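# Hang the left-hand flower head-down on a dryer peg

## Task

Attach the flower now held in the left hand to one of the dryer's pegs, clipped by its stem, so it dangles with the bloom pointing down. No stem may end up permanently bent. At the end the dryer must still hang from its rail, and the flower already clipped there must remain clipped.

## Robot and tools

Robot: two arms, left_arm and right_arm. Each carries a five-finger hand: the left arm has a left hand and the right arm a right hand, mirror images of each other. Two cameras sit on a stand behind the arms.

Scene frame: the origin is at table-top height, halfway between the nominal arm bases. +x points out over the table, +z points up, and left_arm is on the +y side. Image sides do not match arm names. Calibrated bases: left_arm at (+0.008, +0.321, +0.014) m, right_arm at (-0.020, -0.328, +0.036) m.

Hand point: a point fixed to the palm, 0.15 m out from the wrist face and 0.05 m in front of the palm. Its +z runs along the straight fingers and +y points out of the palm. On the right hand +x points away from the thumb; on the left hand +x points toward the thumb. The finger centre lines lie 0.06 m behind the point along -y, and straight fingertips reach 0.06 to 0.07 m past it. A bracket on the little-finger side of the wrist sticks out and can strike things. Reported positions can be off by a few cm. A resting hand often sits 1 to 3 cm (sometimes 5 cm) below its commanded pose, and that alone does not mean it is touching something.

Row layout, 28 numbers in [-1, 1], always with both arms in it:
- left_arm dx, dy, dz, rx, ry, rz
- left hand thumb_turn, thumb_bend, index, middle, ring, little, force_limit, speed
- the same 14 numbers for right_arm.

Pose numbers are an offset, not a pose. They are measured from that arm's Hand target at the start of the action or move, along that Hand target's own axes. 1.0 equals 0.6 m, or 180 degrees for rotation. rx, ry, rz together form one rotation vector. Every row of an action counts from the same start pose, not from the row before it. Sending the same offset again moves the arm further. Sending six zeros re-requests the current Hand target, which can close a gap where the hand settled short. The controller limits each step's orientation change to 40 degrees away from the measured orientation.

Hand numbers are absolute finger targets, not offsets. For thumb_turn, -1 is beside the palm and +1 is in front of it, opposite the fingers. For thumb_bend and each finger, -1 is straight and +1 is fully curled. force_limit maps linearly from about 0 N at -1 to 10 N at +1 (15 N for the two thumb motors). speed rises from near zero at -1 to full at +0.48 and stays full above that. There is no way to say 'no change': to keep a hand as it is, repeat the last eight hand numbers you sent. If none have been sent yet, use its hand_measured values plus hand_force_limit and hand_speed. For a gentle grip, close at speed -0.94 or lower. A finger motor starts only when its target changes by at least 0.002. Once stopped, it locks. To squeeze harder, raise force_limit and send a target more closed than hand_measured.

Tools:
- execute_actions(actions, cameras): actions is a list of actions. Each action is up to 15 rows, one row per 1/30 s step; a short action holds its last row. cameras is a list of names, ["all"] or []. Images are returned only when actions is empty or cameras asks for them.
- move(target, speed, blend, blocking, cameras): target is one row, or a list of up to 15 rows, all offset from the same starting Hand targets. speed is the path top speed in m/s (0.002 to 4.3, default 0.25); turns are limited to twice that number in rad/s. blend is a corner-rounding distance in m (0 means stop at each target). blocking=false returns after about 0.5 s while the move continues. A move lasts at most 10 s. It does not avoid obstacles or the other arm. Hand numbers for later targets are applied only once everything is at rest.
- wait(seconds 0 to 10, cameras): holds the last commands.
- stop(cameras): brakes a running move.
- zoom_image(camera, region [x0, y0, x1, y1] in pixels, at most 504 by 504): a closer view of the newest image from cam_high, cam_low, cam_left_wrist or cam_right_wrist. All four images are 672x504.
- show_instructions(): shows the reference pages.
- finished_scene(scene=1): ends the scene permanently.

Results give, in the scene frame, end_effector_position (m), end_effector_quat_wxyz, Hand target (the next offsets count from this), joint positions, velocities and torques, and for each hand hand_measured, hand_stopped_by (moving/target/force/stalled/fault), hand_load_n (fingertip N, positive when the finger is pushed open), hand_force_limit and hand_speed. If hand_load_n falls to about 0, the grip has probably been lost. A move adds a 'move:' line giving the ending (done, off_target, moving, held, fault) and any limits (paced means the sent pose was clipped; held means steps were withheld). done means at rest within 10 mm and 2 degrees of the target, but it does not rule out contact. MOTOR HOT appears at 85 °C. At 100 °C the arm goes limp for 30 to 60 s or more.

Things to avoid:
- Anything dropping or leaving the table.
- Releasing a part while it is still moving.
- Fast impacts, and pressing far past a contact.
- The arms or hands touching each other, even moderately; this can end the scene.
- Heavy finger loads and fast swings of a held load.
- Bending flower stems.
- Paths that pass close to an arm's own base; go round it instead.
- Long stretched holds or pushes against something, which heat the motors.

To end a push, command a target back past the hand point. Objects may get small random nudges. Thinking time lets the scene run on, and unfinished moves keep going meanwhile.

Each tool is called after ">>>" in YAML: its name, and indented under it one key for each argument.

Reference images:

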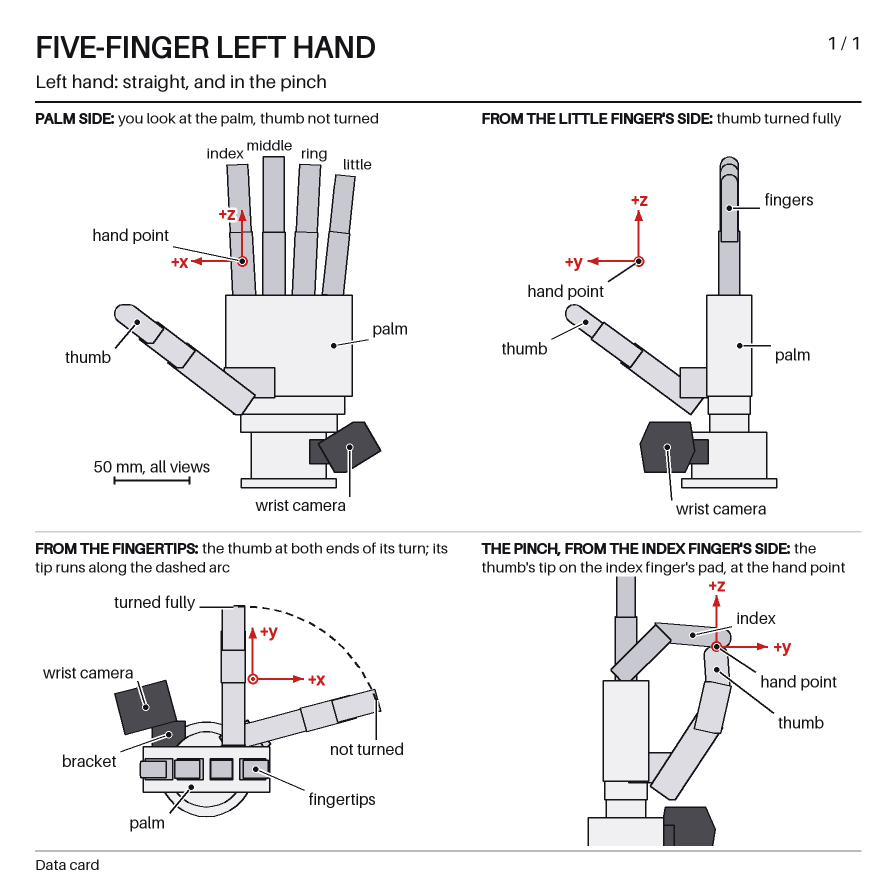

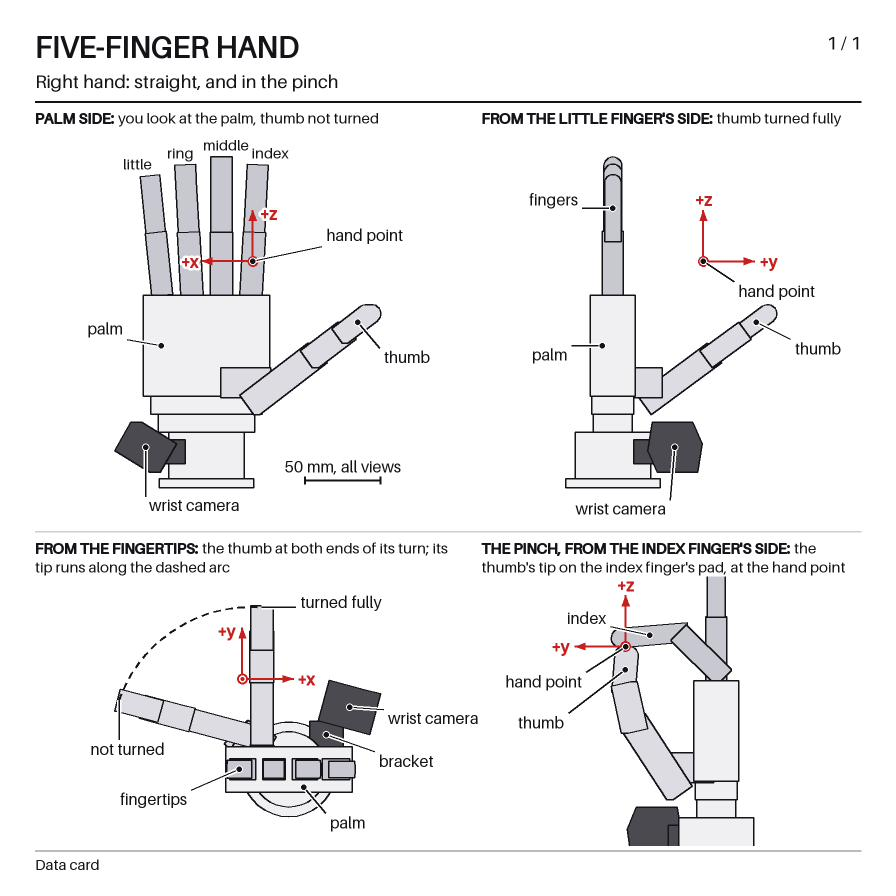

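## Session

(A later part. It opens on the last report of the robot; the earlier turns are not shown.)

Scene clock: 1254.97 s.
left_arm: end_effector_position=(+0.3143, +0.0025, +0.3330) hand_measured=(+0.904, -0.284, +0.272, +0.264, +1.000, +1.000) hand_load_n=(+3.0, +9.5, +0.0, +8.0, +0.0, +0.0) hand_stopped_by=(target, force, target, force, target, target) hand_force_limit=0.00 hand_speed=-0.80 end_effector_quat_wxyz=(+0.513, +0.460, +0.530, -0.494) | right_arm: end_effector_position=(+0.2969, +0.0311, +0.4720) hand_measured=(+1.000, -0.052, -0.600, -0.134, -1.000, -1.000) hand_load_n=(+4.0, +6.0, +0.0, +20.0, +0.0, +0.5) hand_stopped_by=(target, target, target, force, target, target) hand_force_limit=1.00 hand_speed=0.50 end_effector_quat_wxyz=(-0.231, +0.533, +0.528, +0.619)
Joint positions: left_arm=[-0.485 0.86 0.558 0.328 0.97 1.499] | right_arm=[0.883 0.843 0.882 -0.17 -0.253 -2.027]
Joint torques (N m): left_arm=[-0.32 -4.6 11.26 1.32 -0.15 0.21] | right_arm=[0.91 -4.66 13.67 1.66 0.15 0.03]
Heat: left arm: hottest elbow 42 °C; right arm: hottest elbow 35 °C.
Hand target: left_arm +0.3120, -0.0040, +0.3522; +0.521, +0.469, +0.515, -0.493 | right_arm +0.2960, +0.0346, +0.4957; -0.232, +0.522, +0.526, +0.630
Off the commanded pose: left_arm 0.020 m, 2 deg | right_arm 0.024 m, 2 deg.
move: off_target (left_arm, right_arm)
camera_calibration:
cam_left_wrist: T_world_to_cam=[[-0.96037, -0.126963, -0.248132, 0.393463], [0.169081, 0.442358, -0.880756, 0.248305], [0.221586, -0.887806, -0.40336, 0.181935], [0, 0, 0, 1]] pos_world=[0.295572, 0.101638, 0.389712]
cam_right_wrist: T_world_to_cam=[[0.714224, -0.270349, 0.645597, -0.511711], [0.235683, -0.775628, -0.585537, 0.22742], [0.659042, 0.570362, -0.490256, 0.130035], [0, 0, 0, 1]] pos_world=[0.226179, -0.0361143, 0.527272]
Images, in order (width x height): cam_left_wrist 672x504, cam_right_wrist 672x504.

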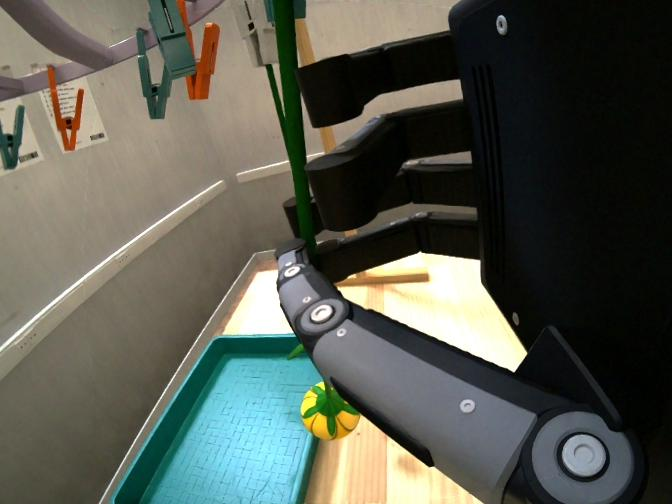

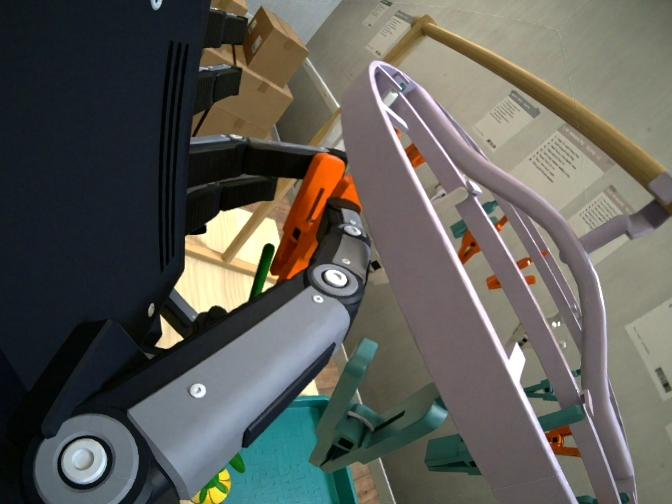

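>>> move:
  target: [0,0,0,0,0,-0.0127,0.904,-0.284,0.272,0.264,1,1,0,-0.8,0,0,0,0,0,0,1,-0.05,-0.6,0.26,-1,-1,1,0.5]
  speed: 0.04
  cameras: ["cam_right_wrist","cam_left_wrist"]

>>> zoom_image:
  camera: "cam_right_wrist"
  region: [240, 235, 290, 285]

>>> zoom_image:
  camera: "cam_left_wrist"
  region: [180, 0, 380, 200]

Scene clock: 1259.73 s.
left_arm: end_effector_position=(+0.3135, +0.0026, +0.3306) hand_measured=(+0.904, -0.284, +0.272, +0.264, +1.000, +1.000) hand_load_n=(+3.0, +9.5, +0.0, +8.0, +0.0, +0.0) hand_stopped_by=(target, force, target, force, target, target) hand_force_limit=0.00 hand_speed=-0.80 end_effector_quat_wxyz=(+0.507, +0.455, +0.536, -0.499) | right_arm: end_effector_position=(+0.2969, +0.0311, +0.4720) hand_measured=(+1.000, -0.052, -0.600, -0.134, -1.000, -1.000) hand_load_n=(+4.5, +6.0, +0.0, +19.5, +0.0, +0.0) hand_stopped_by=(target, target, target, force, target, target) hand_force_limit=1.00 hand_speed=0.50 end_effector_quat_wxyz=(-0.231, +0.533, +0.528, +0.619)
Joint positions: left_arm=[-0.485 0.86 0.558 0.322 0.97 1.481] | right_arm=[0.883 0.843 0.882 -0.17 -0.253 -2.027]
Joint torques (N m): left_arm=[-0.03 -4.48 11.75 1.32 -0.01 -0.03] | right_arm=[0.67 -4.95 13.63 1.65 0.15 0.03]
Heat: left arm: hottest elbow 42 °C; right arm: hottest elbow 35 °C.
Hand target: left_arm +0.3120, -0.0040, +0.3522; +0.511, +0.459, +0.525, -0.503 | right_arm +0.2960, +0.0346, +0.4957; -0.232, +0.522, +0.526, +0.630
Off the commanded pose: left_arm 0.023 m, 2 deg | right_arm 0.024 m, 2 deg.
move: off_target (left_arm, right_arm)
camera_calibration:
cam_left_wrist: T_world_to_cam=[[-0.965917, -0.126377, -0.225904, 0.386563], [0.148719, 0.443363, -0.883919, 0.253725], [0.211865, -0.887388, -0.409457, 0.186249], [0, 0, 0, 1]] pos_world=[0.296194, 0.101636, 0.38786]
cam_right_wrist: T_world_to_cam=[[0.714224, -0.270349, 0.645597, -0.511711], [0.235683, -0.775628, -0.585537, 0.22742], [0.659042, 0.570362, -0.490256, 0.130035], [0, 0, 0, 1]] pos_world=[0.226179, -0.0361143, 0.527272]
Images, in order (width x height): cam_left_wrist 672x504, cam_right_wrist 672x504.

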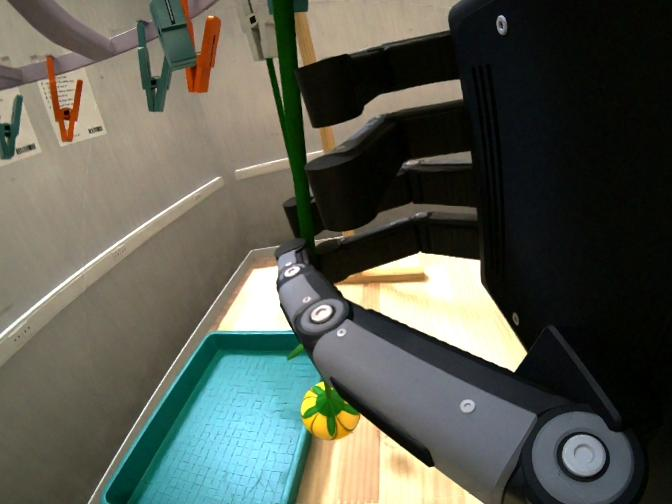

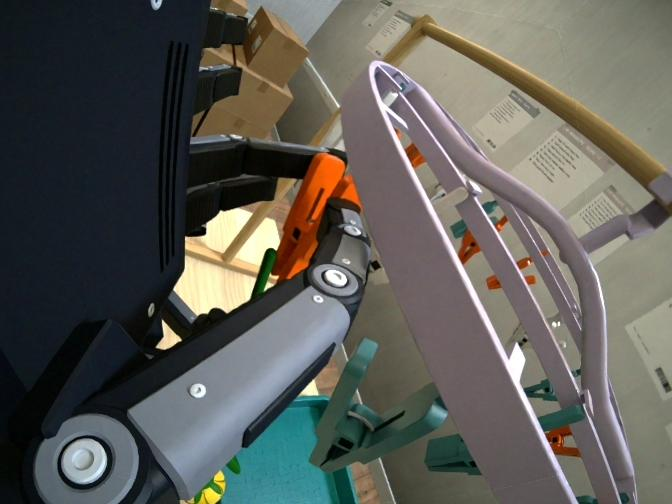

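Scaled by 10.080 from the camera's 672x504 image, which has a finer 960x720 frame.

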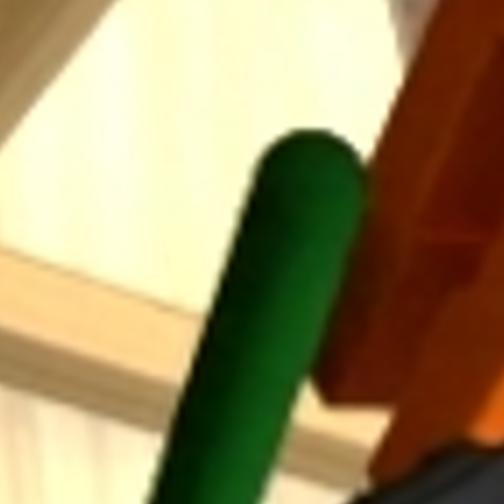

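Scaled by 2.520 from the camera's 672x504 image, which has a finer 960x720 frame.

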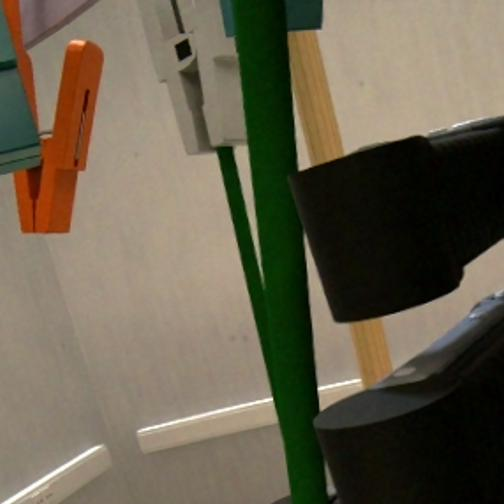

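>>> move:
  target: [0,0,0,0,0,-0.0115,0.904,-0.284,0.272,0.264,1,1,0,-0.8,0,0,0,0,0,0,1,-0.05,-0.6,0.26,-1,-1,1,0.5]
  speed: 0.04
  cameras: ["cam_right_wrist","cam_left_wrist"]

>>> zoom_image:
  camera: "cam_right_wrist"
  region: [245, 235, 295, 285]

>>> zoom_image:
  camera: "cam_left_wrist"
  region: [180, 0, 380, 200]

Scene clock: 1261.83 s.
left_arm: end_effector_position=(+0.3119, +0.0024, +0.3275) hand_measured=(+0.904, -0.284, +0.272, +0.264, +1.000, +1.000) hand_load_n=(+3.0, +9.5, +0.0, +8.0, +0.0, +0.0) hand_stopped_by=(target, force, target, force, target, target) hand_force_limit=0.00 hand_speed=-0.80 end_effector_quat_wxyz=(+0.496, +0.445, +0.546, -0.508) | right_arm: end_effector_position=(+0.2969, +0.0311, +0.4720) hand_measured=(+1.000, -0.052, -0.600, -0.134, -1.000, -1.000) hand_load_n=(+4.5, +6.0, +0.0, +20.0, +0.0, +0.0) hand_stopped_by=(target, target, target, force, target, target) hand_force_limit=1.00 hand_speed=0.50 end_effector_quat_wxyz=(-0.231, +0.533, +0.528, +0.619)
Joint positions: left_arm=[-0.485 0.86 0.558 0.318 0.972 1.444] | right_arm=[0.883 0.843 0.882 -0.17 -0.253 -2.027]
Joint torques (N m): left_arm=[0.21 -4.42 12.19 1.33 0.05 -0.02] | right_arm=[0.79 -5.07 13.67 1.54 0.12 0.04]
Heat: left arm: hottest elbow 42 °C; right arm: hottest elbow 35 °C.
Hand target: left_arm +0.3120, -0.0040, +0.3523; +0.502, +0.449, +0.533, -0.512 | right_arm +0.2960, +0.0346, +0.4957; -0.232, +0.522, +0.526, +0.630
Off the commanded pose: left_arm 0.026 m, 2 deg | right_arm 0.024 m, 2 deg.
move: off_target (left_arm, right_arm)
camera_calibration:
cam_left_wrist: T_world_to_cam=[[-0.974377, -0.125137, -0.186898, 0.374033], [0.113831, 0.442322, -0.889603, 0.264029], [0.193992, -0.888083, -0.416744, 0.193129], [0, 0, 0, 1]] pos_world=[0.296929, 0.101534, 0.385273]
cam_right_wrist: T_world_to_cam=[[0.714224, -0.270349, 0.645597, -0.511711], [0.235683, -0.775628, -0.585537, 0.22742], [0.659042, 0.570362, -0.490256, 0.130035], [0, 0, 0, 1]] pos_world=[0.226179, -0.0361143, 0.527272]
Images, in order (width x height): cam_left_wrist 672x504, cam_right_wrist 672x504.

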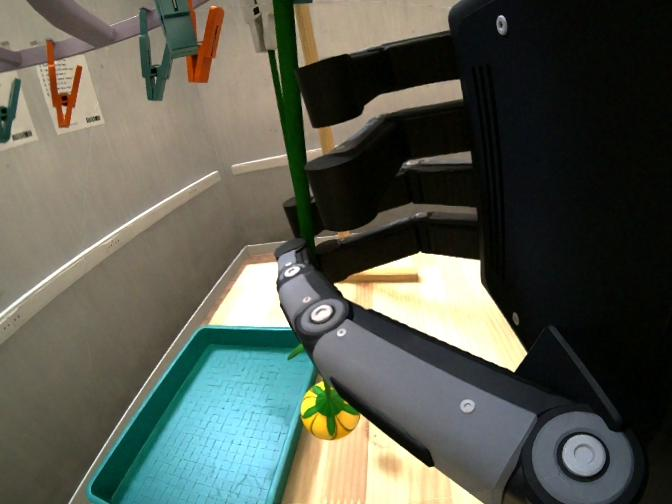

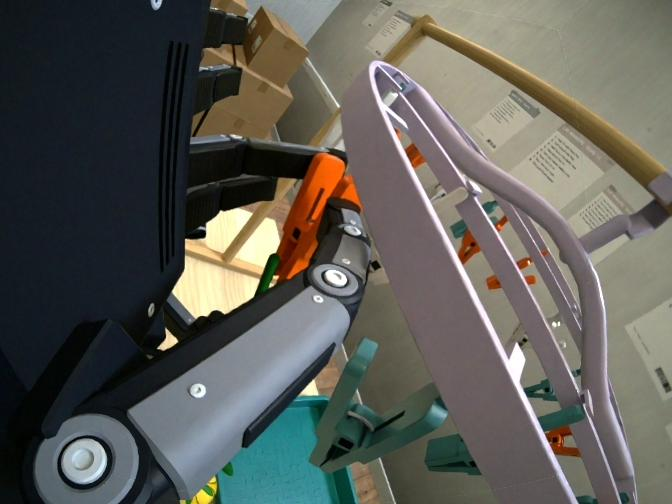

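Scaled by 10.080 from the camera's 672x504 image, which has a finer 960x720 frame.

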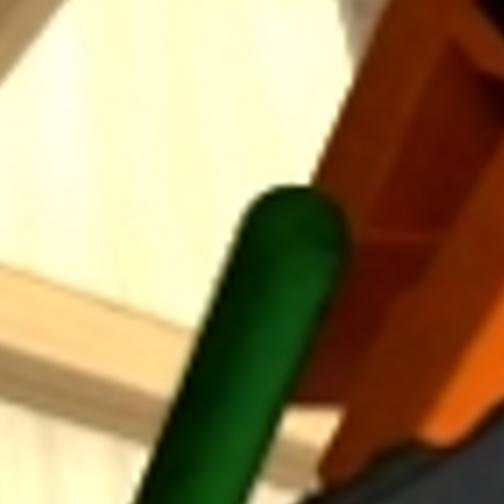

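Scaled by 2.520 from the camera's 672x504 image, which has a finer 960x720 frame.

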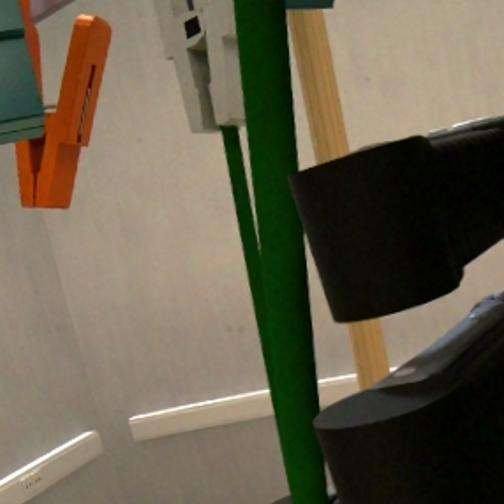

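>>> move:
  target: [0,0,0,0,0,-0.0095,0.904,-0.284,0.272,0.264,1,1,0,-0.8,0,0,0,0,0,0,1,-0.05,-0.6,0.26,-1,-1,1,0.5]
  speed: 0.04
  cameras: ["cam_right_wrist","cam_left_wrist"]

>>> zoom_image:
  camera: "cam_right_wrist"
  region: [245, 235, 295, 285]

>>> zoom_image:
  camera: "cam_left_wrist"
  region: [180, 0, 380, 200]

Scene clock: 1265.03 s.
left_arm: end_effector_position=(+0.3102, +0.0022, +0.3250) hand_measured=(+0.904, -0.284, +0.272, +0.264, +1.000, +1.000) hand_load_n=(+3.0, +9.5, +0.0, +8.0, +0.0, +0.0) hand_stopped_by=(target, force, target, force, target, target) hand_force_limit=0.00 hand_speed=-0.80 end_effector_quat_wxyz=(+0.486, +0.437, +0.553, -0.517) | right_arm: end_effector_position=(+0.2969, +0.0311, +0.4720) hand_measured=(+1.000, -0.052, -0.600, -0.134, -1.000, -1.000) hand_load_n=(+4.5, +6.0, +0.0, +20.0, +0.0, +0.0) hand_stopped_by=(target, target, target, force, target, target) hand_force_limit=1.00 hand_speed=0.50 end_effector_quat_wxyz=(-0.231, +0.533, +0.528, +0.619)
Joint positions: left_arm=[-0.485 0.86 0.558 0.314 0.974 1.414] | right_arm=[0.883 0.843 0.882 -0.17 -0.253 -2.027]
Joint torques (N m): left_arm=[0.44 -4.31 12.55 1.32 0.06 -0.03] | right_arm=[1.03 -5.01 13.64 1.59 0.13 0.06]
Heat: left arm: hottest elbow 43 °C; right arm: hottest elbow 35 °C.
Hand target: left_arm +0.3120, -0.0040, +0.3523; +0.494, +0.441, +0.539, -0.520 | right_arm +0.2960, +0.0346, +0.4957; -0.232, +0.522, +0.526, +0.630
Off the commanded pose: left_arm 0.028 m, 2 deg | right_arm 0.024 m, 2 deg.
move: off_target (left_arm, right_arm)
camera_calibration:
cam_left_wrist: T_world_to_cam=[[-0.980329, -0.12281, -0.15451, 0.363265], [0.0855386, 0.441139, -0.893353, 0.272145], [0.177873, -0.888996, -0.421957, 0.198955], [0, 0, 0, 1]] pos_world=[0.297452, 0.101429, 0.383201]
cam_right_wrist: T_world_to_cam=[[0.714224, -0.270349, 0.645597, -0.511711], [0.235683, -0.775628, -0.585537, 0.22742], [0.659042, 0.570362, -0.490256, 0.130035], [0, 0, 0, 1]] pos_world=[0.226179, -0.0361143, 0.527272]
Images, in order (width x height): cam_left_wrist 672x504, cam_right_wrist 672x504.

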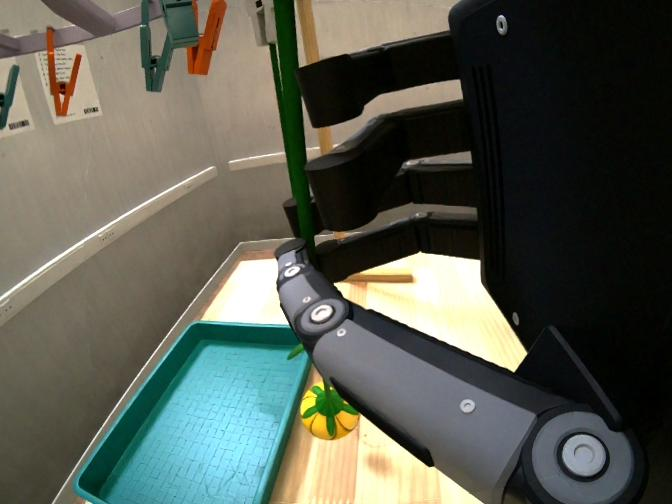

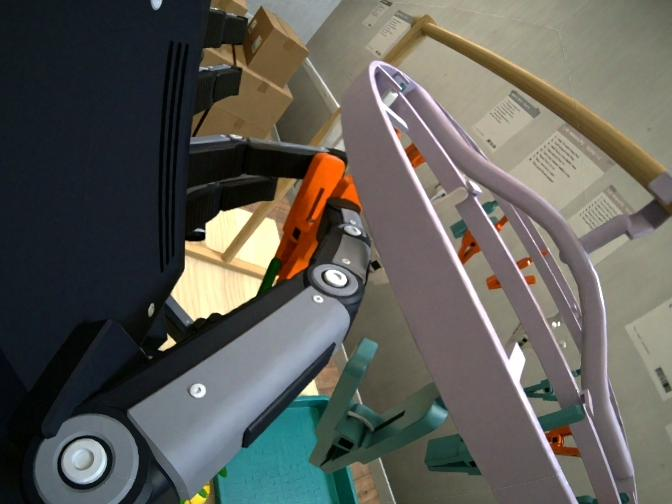

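Scaled by 10.080 from the camera's 672x504 image, which has a finer 960x720 frame.

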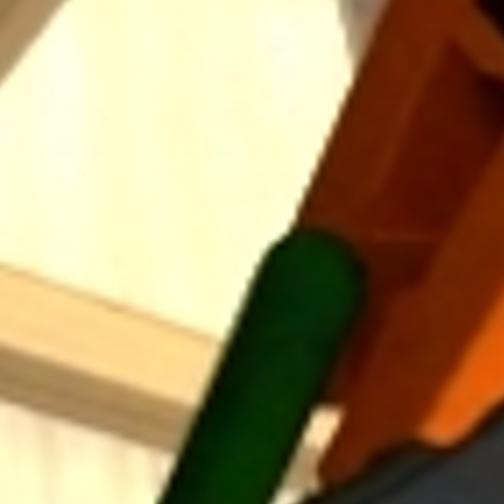

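Scaled by 2.520 from the camera's 672x504 image, which has a finer 960x720 frame.

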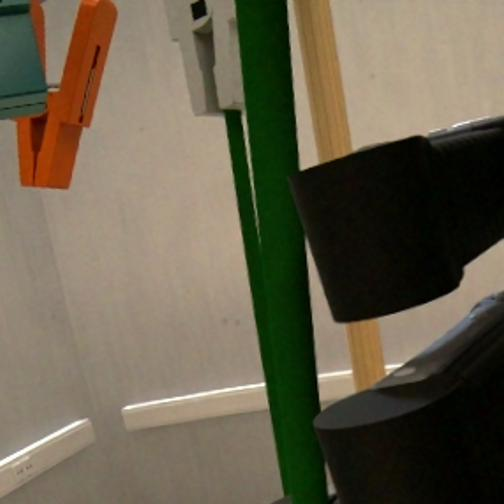

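>>> move:
  target: [-0.0005,0.0266,0.002,0,0,0,0.904,-0.284,0.272,0.264,1,1,0,-0.8,0,0,0,0,0,0,1,-0.05,-0.6,0.26,-1,-1,1,0.5]
  speed: 0.03
  cameras: ["cam_right_wrist","cam_left_wrist"]

>>> zoom_image:
  camera: "cam_right_wrist"
  region: [245, 235, 295, 285]

>>> zoom_image:
  camera: "cam_left_wrist"
  region: [180, 0, 380, 200]

Scene clock: 1267.73 s.
left_arm: end_effector_position=(+0.3131, -0.0024, +0.3214) hand_measured=(+0.904, -0.284, +0.272, +0.264, +1.000, +1.000) hand_load_n=(+3.0, +9.5, +0.0, +8.0, +0.0, +0.0) hand_stopped_by=(target, force, target, force, target, target) hand_force_limit=0.00 hand_speed=-0.80 end_effector_quat_wxyz=(+0.474, +0.442, +0.553, -0.523) | right_arm: end_effector_position=(+0.2969, +0.0311, +0.4720) hand_measured=(+1.000, -0.052, -0.600, -0.134, -1.000, -1.000) hand_load_n=(+4.0, +6.0, +0.0, +20.0, +0.0, +0.0) hand_stopped_by=(target, target, target, force, target, target) hand_force_limit=1.00 hand_speed=0.50 end_effector_quat_wxyz=(-0.231, +0.533, +0.528, +0.619)
Joint positions: left_arm=[-0.481 0.892 0.573 0.314 1.001 1.413] | right_arm=[0.883 0.843 0.882 -0.17 -0.253 -2.027]
Joint torques (N m): left_arm=[2.55 -3.31 12.81 2.36 0.1 0.01] | right_arm=[0.97 -5.07 13.75 1.55 0.14 0.05]
Heat: left arm: hottest elbow 43 °C; right arm: hottest elbow 35 °C.
Hand target: left_arm +0.3280, -0.0040, +0.3506; +0.494, +0.441, +0.539, -0.520 | right_arm +0.2960, +0.0346, +0.4957; -0.232, +0.522, +0.526, +0.630
Off the commanded pose: left_arm 0.033 m, 3 deg | right_arm 0.024 m, 2 deg.
move: off_target (left_arm, right_arm)
camera_calibration:
cam_left_wrist: T_world_to_cam=[[-0.985165, -0.0984093, -0.140589, 0.362121], [0.0825926, 0.446219, -0.891104, 0.270944], [0.150426, -0.889497, -0.431471, 0.204423], [0, 0, 0, 1]] pos_world=[0.303621, 0.0965698, 0.380553]
cam_right_wrist: T_world_to_cam=[[0.714224, -0.270349, 0.645597, -0.511711], [0.235683, -0.775628, -0.585537, 0.22742], [0.659042, 0.570362, -0.490256, 0.130035], [0, 0, 0, 1]] pos_world=[0.226179, -0.0361143, 0.527272]
Images, in order (width x height): cam_left_wrist 672x504, cam_right_wrist 672x504.

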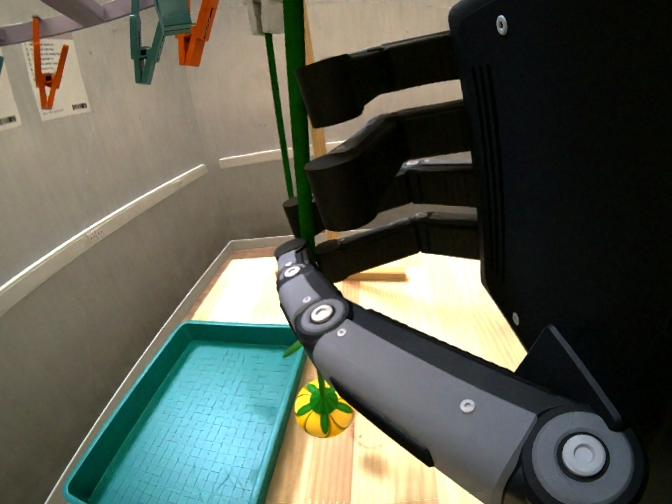

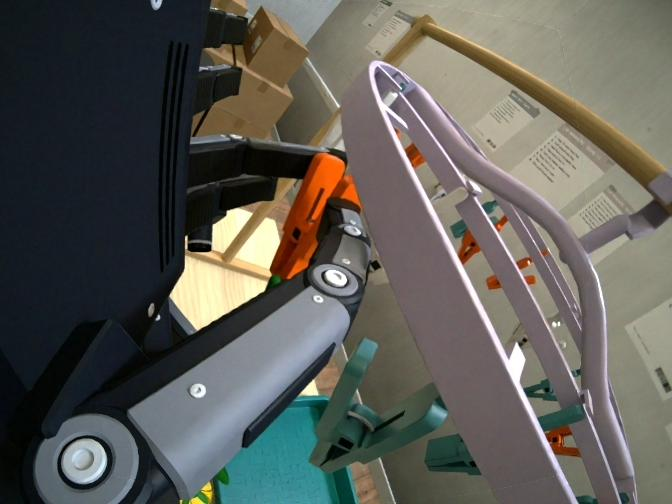

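Scaled by 10.080 from the camera's 672x504 image, which has a finer 960x720 frame.

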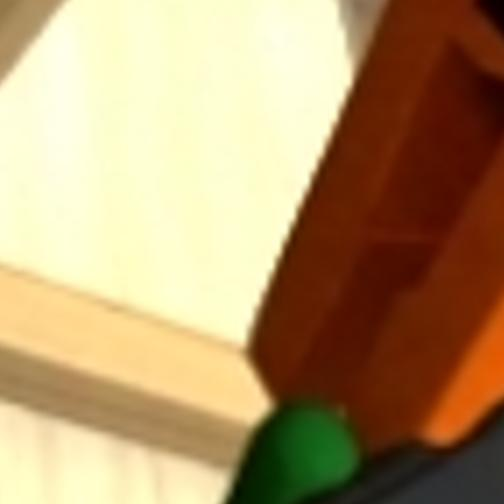

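Scaled by 2.520 from the camera's 672x504 image, which has a finer 960x720 frame.

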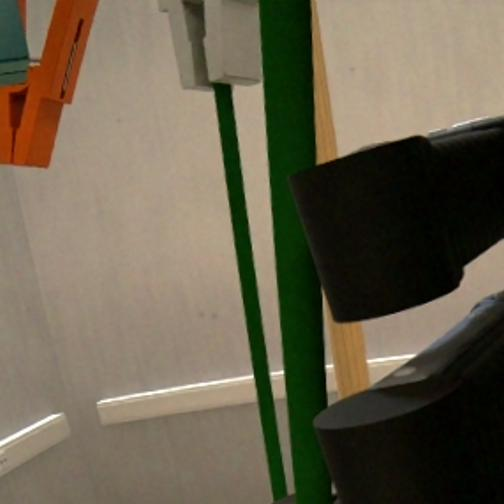

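>>> move:
  target: [-0.0119,-0.0051,-0.0068,0,0,0,0.904,-0.284,0.272,0.264,1,1,0,-0.8,0,0,0,0,0,0,1,-0.05,-0.6,0.26,-1,-1,1,0.5]
  speed: 0.03
  cameras: ["cam_right_wrist","cam_left_wrist"]

>>> zoom_image:
  camera: "cam_right_wrist"
  region: [245, 235, 295, 285]

>>> zoom_image:
  camera: "cam_left_wrist"
  region: [180, 0, 380, 200]

Scene clock: 1269.87 s.
left_arm: end_effector_position=(+0.3150, -0.0018, +0.3272) hand_measured=(+0.904, -0.284, +0.272, +0.264, +1.000, +1.000) hand_load_n=(+2.5, +9.5, +0.0, +8.0, +0.0, +0.0) hand_stopped_by=(target, force, target, force, target, target) hand_force_limit=0.00 hand_speed=-0.80 end_effector_quat_wxyz=(+0.477, +0.443, +0.550, -0.524) | right_arm: end_effector_position=(+0.2969, +0.0311, +0.4720) hand_measured=(+1.000, -0.052, -0.600, -0.134, -1.000, -1.000) hand_load_n=(+4.5, +6.0, +0.0, +20.0, +0.0, +0.0) hand_stopped_by=(target, target, target, force, target, target) hand_force_limit=1.00 hand_speed=0.50 end_effector_quat_wxyz=(-0.231, +0.533, +0.528, +0.619)
Joint positions: left_arm=[-0.475 0.892 0.583 0.314 1.009 1.412] | right_arm=[0.883 0.843 0.882 -0.17 -0.253 -2.027]
Joint torques (N m): left_arm=[2.73 -5.01 12.78 1.39 0.04 0.02] | right_arm=[0.97 -4.89 13.72 1.58 0.14 0.03]
Heat: left arm: hottest elbow 44 °C; right arm: hottest elbow 35 °C.
Hand target: left_arm +0.3256, +0.0002, +0.3580; +0.494, +0.441, +0.539, -0.520 | right_arm +0.2960, +0.0346, +0.4957; -0.232, +0.522, +0.526, +0.630
Off the commanded pose: left_arm 0.033 m, 2 deg | right_arm 0.024 m, 2 deg.
move: off_target (left_arm, right_arm)
camera_calibration:
cam_left_wrist: T_world_to_cam=[[-0.984286, -0.097604, -0.147158, 0.366602], [0.0896677, 0.441661, -0.89269, 0.273972], [0.152124, -0.891857, -0.425969, 0.204844], [0, 0, 0, 1]] pos_world=[0.305112, 0.0974701, 0.385778]
cam_right_wrist: T_world_to_cam=[[0.714224, -0.270349, 0.645597, -0.511711], [0.235683, -0.775628, -0.585537, 0.22742], [0.659042, 0.570362, -0.490256, 0.130035], [0, 0, 0, 1]] pos_world=[0.226179, -0.0361143, 0.527272]
Images, in order (width x height): cam_left_wrist 672x504, cam_right_wrist 672x504.

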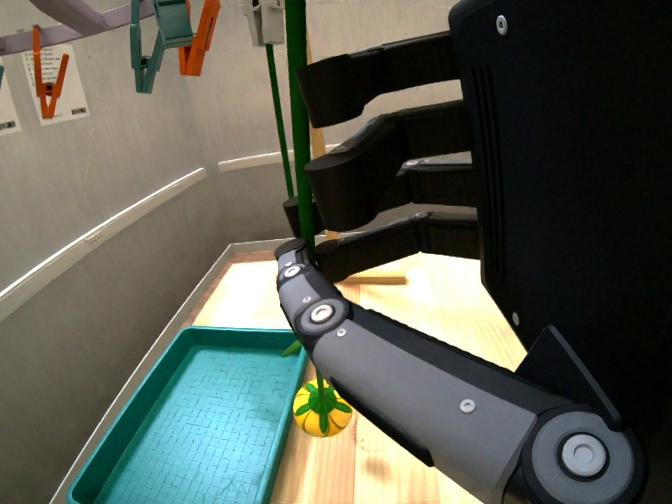

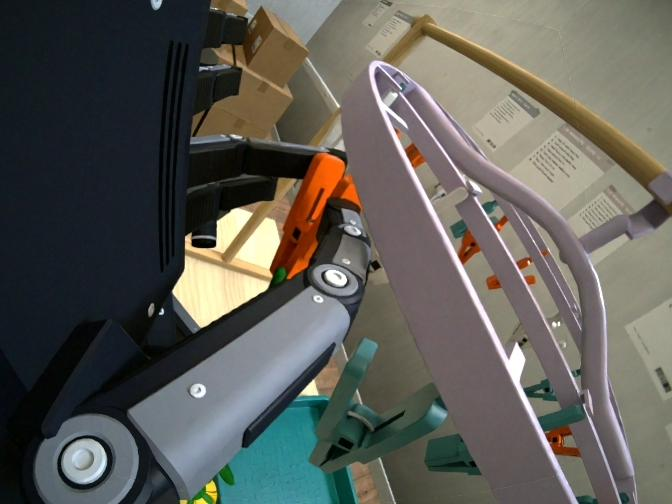

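Scaled by 10.080 from the camera's 672x504 image, which has a finer 960x720 frame.

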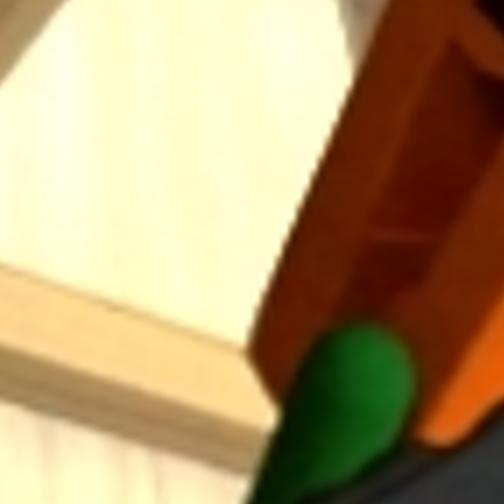

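Scaled by 2.520 from the camera's 672x504 image, which has a finer 960x720 frame.

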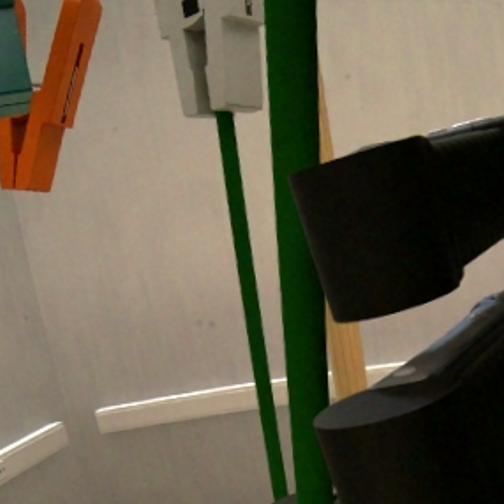

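>>> move:
  target: [-0.00353,-0.00438,-0.0094,0,0,0,0.904,-0.284,0.272,0.264,1,1,0,-0.8,0,0,0,0,0,0,1,-0.05,-0.6,0.26,-1,-1,1,0.5]
  speed: 0.03
  cameras: ["cam_right_wrist","cam_left_wrist"]

>>> zoom_image:
  camera: "cam_right_wrist"
  region: [245, 235, 295, 285]

>>> zoom_image:
  camera: "cam_left_wrist"
  region: [180, 0, 380, 200]

Scene clock: 1272.10 s.
left_arm: end_effector_position=(+0.3134, +0.0028, +0.3312) hand_measured=(+0.904, -0.284, +0.272, +0.264, +1.000, +1.000) hand_load_n=(+3.0, +9.5, +0.0, +8.5, +0.0, +0.0) hand_stopped_by=(target, force, target, force, target, target) hand_force_limit=0.00 hand_speed=-0.80 end_effector_quat_wxyz=(+0.478, +0.443, +0.549, -0.524) | right_arm: end_effector_position=(+0.2969, +0.0311, +0.4720) hand_measured=(+1.000, -0.052, -0.600, -0.134, -1.000, -1.000) hand_load_n=(+4.5, +6.0, +0.0, +19.5, +0.0, +0.0) hand_stopped_by=(target, target, target, force, target, target) hand_force_limit=1.00 hand_speed=0.50 end_effector_quat_wxyz=(-0.231, +0.533, +0.528, +0.619)
Joint positions: left_arm=[-0.462 0.875 0.583 0.303 1.022 1.41] | right_arm=[0.883 0.843 0.882 -0.17 -0.253 -2.027]
Joint torques (N m): left_arm=[2.43 -5.01 12.59 1.37 0.06 0.01] | right_arm=[1.03 -4.6 13.68 1.59 0.13 0.04]
Heat: left arm: hottest elbow 44 °C; right arm: hottest elbow 35 °C.
Hand target: left_arm +0.3227, +0.0057, +0.3603; +0.494, +0.441, +0.539, -0.520 | right_arm +0.2960, +0.0346, +0.4957; -0.232, +0.522, +0.526, +0.630
Off the commanded pose: left_arm 0.031 m, 2 deg | right_arm 0.024 m, 2 deg.
move: off_target (left_arm, right_arm)
camera_calibration:
cam_left_wrist: T_world_to_cam=[[-0.983898, -0.0976013, -0.149732, 0.366908], [0.0923866, 0.439427, -0.893515, 0.274943], [0.153004, -0.89296, -0.423334, 0.209727], [0, 0, 0, 1]] pos_world=[0.30351, 0.102271, 0.389388]
cam_right_wrist: T_world_to_cam=[[0.714224, -0.270349, 0.645597, -0.511711], [0.235683, -0.775628, -0.585537, 0.22742], [0.659042, 0.570362, -0.490256, 0.130035], [0, 0, 0, 1]] pos_world=[0.226179, -0.0361143, 0.527272]
Images, in order (width x height): cam_left_wrist 672x504, cam_right_wrist 672x504.

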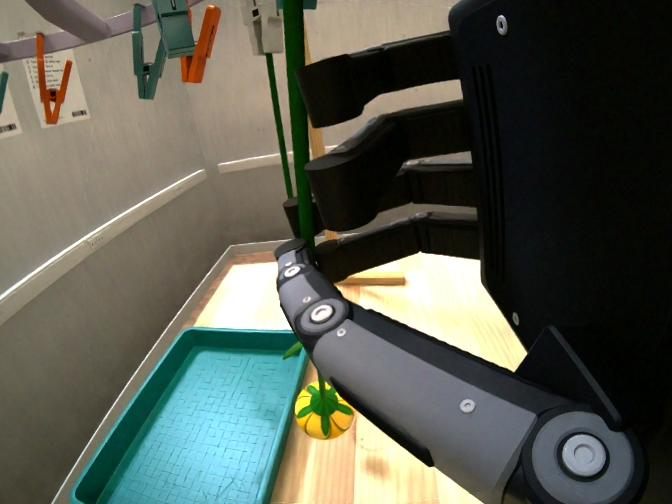

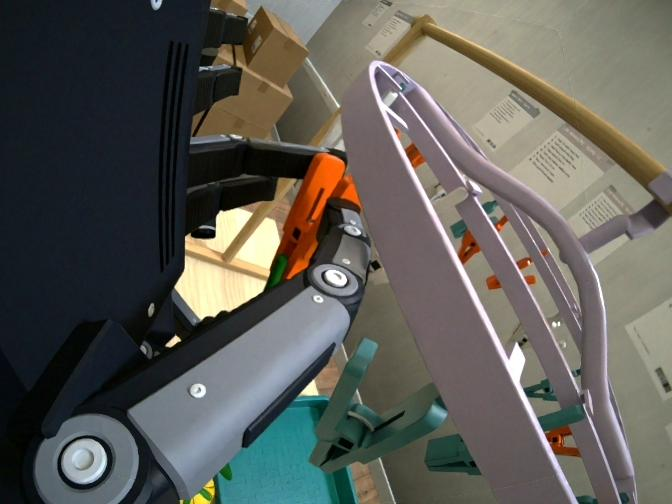

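Scaled by 10.080 from the camera's 672x504 image, which has a finer 960x720 frame.

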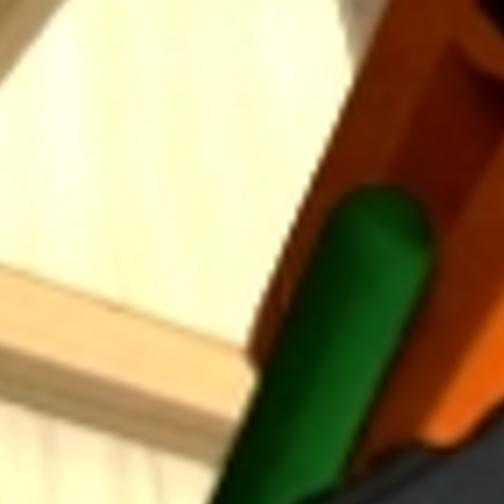

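Scaled by 2.520 from the camera's 672x504 image, which has a finer 960x720 frame.

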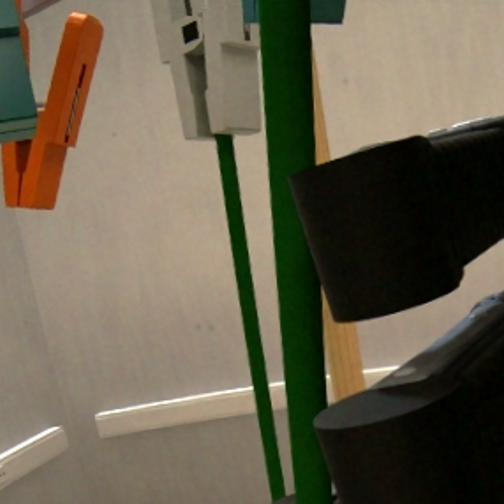

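>>> move:
  target: [0.00484,0.00047,-0.00513,0,0,0,0.904,-0.284,0.272,0.264,1,1,0,-0.8,0,0,0,0,0,0,1,-0.05,-0.6,0.26,-1,-1,1,0.5]
  speed: 0.03
  cameras: ["cam_right_wrist","cam_left_wrist"]

>>> zoom_image:
  camera: "cam_right_wrist"
  region: [245, 235, 295, 285]

>>> zoom_image:
  camera: "cam_left_wrist"
  region: [180, 0, 380, 200]

Scene clock: 1274.03 s.
left_arm: end_effector_position=(+0.3140, +0.0053, +0.3323) hand_measured=(+0.904, -0.284, +0.272, +0.264, +1.000, +1.000) hand_load_n=(+2.5, +9.5, +0.0, +8.0, +0.0, +0.0) hand_stopped_by=(target, force, target, force, target, target) hand_force_limit=0.00 hand_speed=-0.80 end_effector_quat_wxyz=(+0.479, +0.443, +0.548, -0.524) | right_arm: end_effector_position=(+0.2969, +0.0311, +0.4720) hand_measured=(+1.000, -0.052, -0.600, -0.134, -1.000, -1.000) hand_load_n=(+4.0, +5.5, +0.0, +19.5, +0.0, +0.0) hand_stopped_by=(target, target, target, force, target, target) hand_force_limit=1.00 hand_speed=0.50 end_effector_quat_wxyz=(-0.231, +0.533, +0.528, +0.619)
Joint positions: left_arm=[-0.453 0.872 0.583 0.303 1.031 1.409] | right_arm=[0.883 0.843 0.882 -0.17 -0.253 -2.027]
Joint torques (N m): left_arm=[2.73 -4.84 11.93 1.51 0.09 0.01] | right_arm=[1.03 -4.78 13.65 1.54 0.13 0.05]
Heat: left arm: hottest elbow 44 °C; right arm: hottest elbow 35 °C.
Hand target: left_arm +0.3224, +0.0086, +0.3573; +0.494, +0.441, +0.539, -0.520 | right_arm +0.2960, +0.0346, +0.4957; -0.232, +0.522, +0.526, +0.630
Off the commanded pose: left_arm 0.027 m, 2 deg | right_arm 0.024 m, 2 deg.
move: off_target (left_arm, right_arm)
camera_calibration:
cam_left_wrist: T_world_to_cam=[[-0.983581, -0.0978228, -0.151657, 0.368482], [0.094227, 0.438342, -0.893855, 0.274341], [0.153917, -0.893469, -0.421927, 0.211627], [0, 0, 0, 1]] pos_world=[0.304008, 0.104872, 0.390395]
cam_right_wrist: T_world_to_cam=[[0.714224, -0.270349, 0.645597, -0.511711], [0.235683, -0.775628, -0.585537, 0.22742], [0.659042, 0.570362, -0.490256, 0.130035], [0, 0, 0, 1]] pos_world=[0.226179, -0.0361143, 0.527272]
Images, in order (width x height): cam_left_wrist 672x504, cam_right_wrist 672x504.

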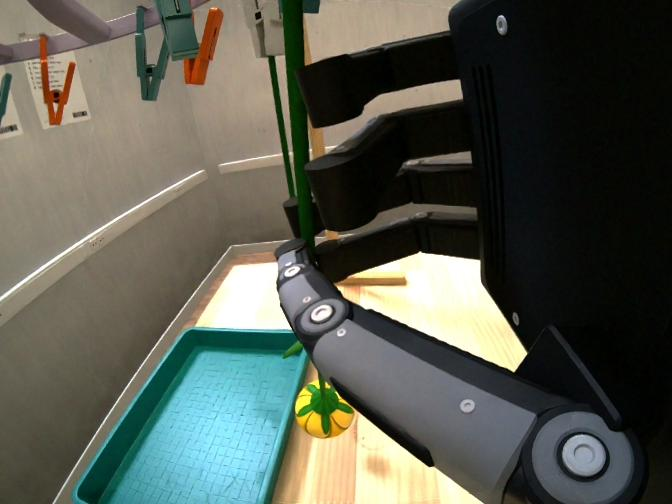

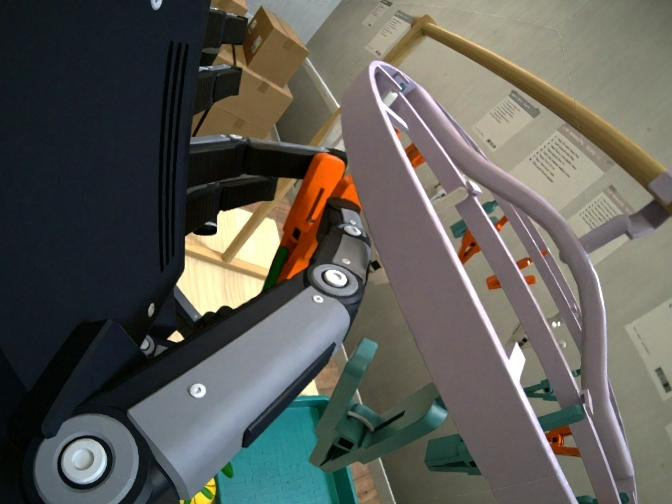

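Scaled by 10.080 from the camera's 672x504 image, which has a finer 960x720 frame.

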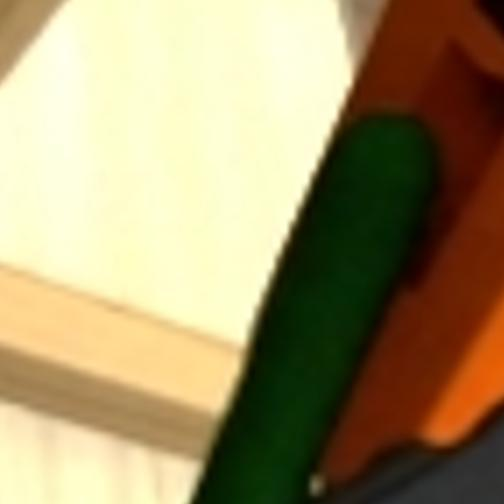

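Scaled by 2.520 from the camera's 672x504 image, which has a finer 960x720 frame.

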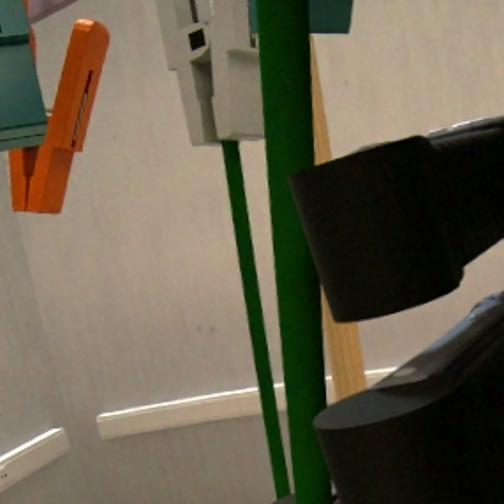

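>>> move:
  target: [0.00327,0.00014,-0.00182,0,0,0,0.904,-0.284,0.272,0.264,1,1,0,-0.8,0,0,0,0,0,0,1,-0.05,-0.6,0.26,-1,-1,1,0.5]
  speed: 0.03
  cameras: ["cam_right_wrist","cam_left_wrist"]

>>> zoom_image:
  camera: "cam_right_wrist"
  region: [245, 235, 295, 285]

>>> zoom_image:
  camera: "cam_left_wrist"
  region: [180, 0, 380, 200]

Scene clock: 1276.27 s.
left_arm: end_effector_position=(+0.3144, +0.0059, +0.3322) hand_measured=(+0.904, -0.284, +0.272, +0.264, +1.000, +1.000) hand_load_n=(+3.0, +9.5, +0.0, +8.5, +0.0, +0.0) hand_stopped_by=(target, force, target, force, target, target) hand_force_limit=0.00 hand_speed=-0.80 end_effector_quat_wxyz=(+0.479, +0.443, +0.548, -0.524) | right_arm: end_effector_position=(+0.2969, +0.0311, +0.4720) hand_measured=(+1.000, -0.052, -0.600, -0.134, -1.000, -1.000) hand_load_n=(+4.0, +6.0, +0.0, +20.0, +0.0, +0.0) hand_stopped_by=(target, target, target, force, target, target) hand_force_limit=1.00 hand_speed=0.50 end_effector_quat_wxyz=(-0.231, +0.533, +0.528, +0.619)
Joint positions: left_arm=[-0.45 0.872 0.583 0.303 1.034 1.409] | right_arm=[0.883 0.843 0.882 -0.17 -0.253 -2.027]
Joint torques (N m): left_arm=[2.73 -4.78 11.55 1.72 0.03 0.03] | right_arm=[0.91 -5.07 13.67 1.59 0.15 0.05]
Heat: left arm: hottest elbow 44 °C; right arm: hottest elbow 35 °C.
Hand target: left_arm +0.3223, +0.0096, +0.3552; +0.494, +0.441, +0.540, -0.520 | right_arm +0.2960, +0.0346, +0.4957; -0.232, +0.522, +0.526, +0.630
Off the commanded pose: left_arm 0.025 m, 2 deg | right_arm 0.024 m, 2 deg.
move: off_target (left_arm, right_arm)
camera_calibration:
cam_left_wrist: T_world_to_cam=[[-0.983647, -0.0978368, -0.15122, 0.368686], [0.0938308, 0.4383, -0.893918, 0.274198], [0.153738, -0.893488, -0.421952, 0.212182], [0, 0, 0, 1]] pos_world=[0.304308, 0.105472, 0.390394]
cam_right_wrist: T_world_to_cam=[[0.714224, -0.270349, 0.645597, -0.511711], [0.235683, -0.775628, -0.585537, 0.22742], [0.659042, 0.570362, -0.490256, 0.130035], [0, 0, 0, 1]] pos_world=[0.226179, -0.0361143, 0.527272]
Images, in order (width x height): cam_left_wrist 672x504, cam_right_wrist 672x504.

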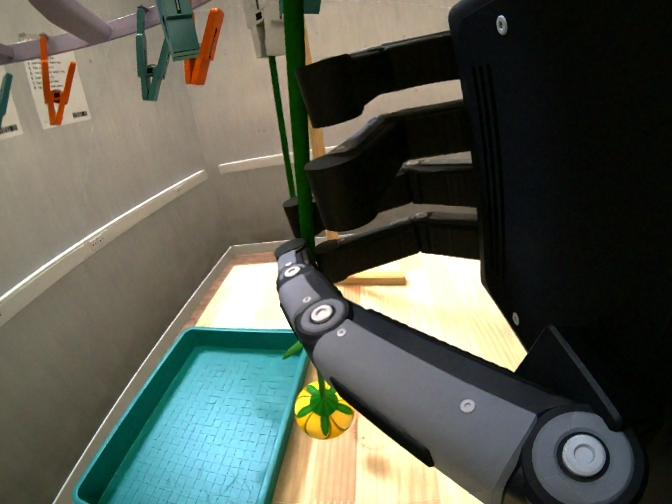

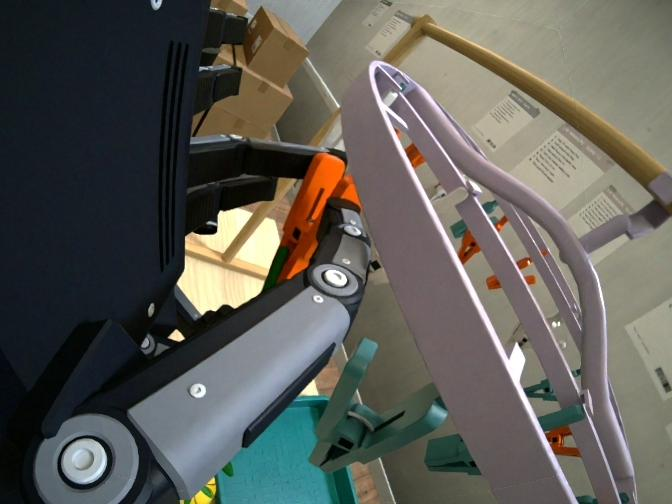

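Scaled by 10.080 from the camera's 672x504 image, which has a finer 960x720 frame.

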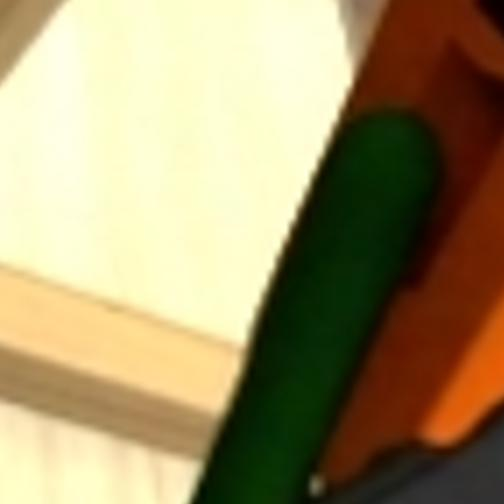

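Scaled by 2.520 from the camera's 672x504 image, which has a finer 960x720 frame.

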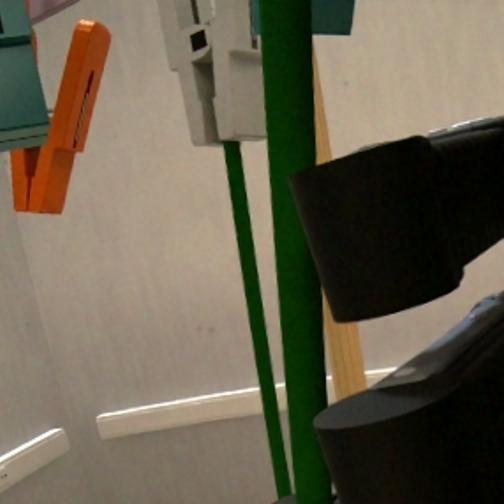

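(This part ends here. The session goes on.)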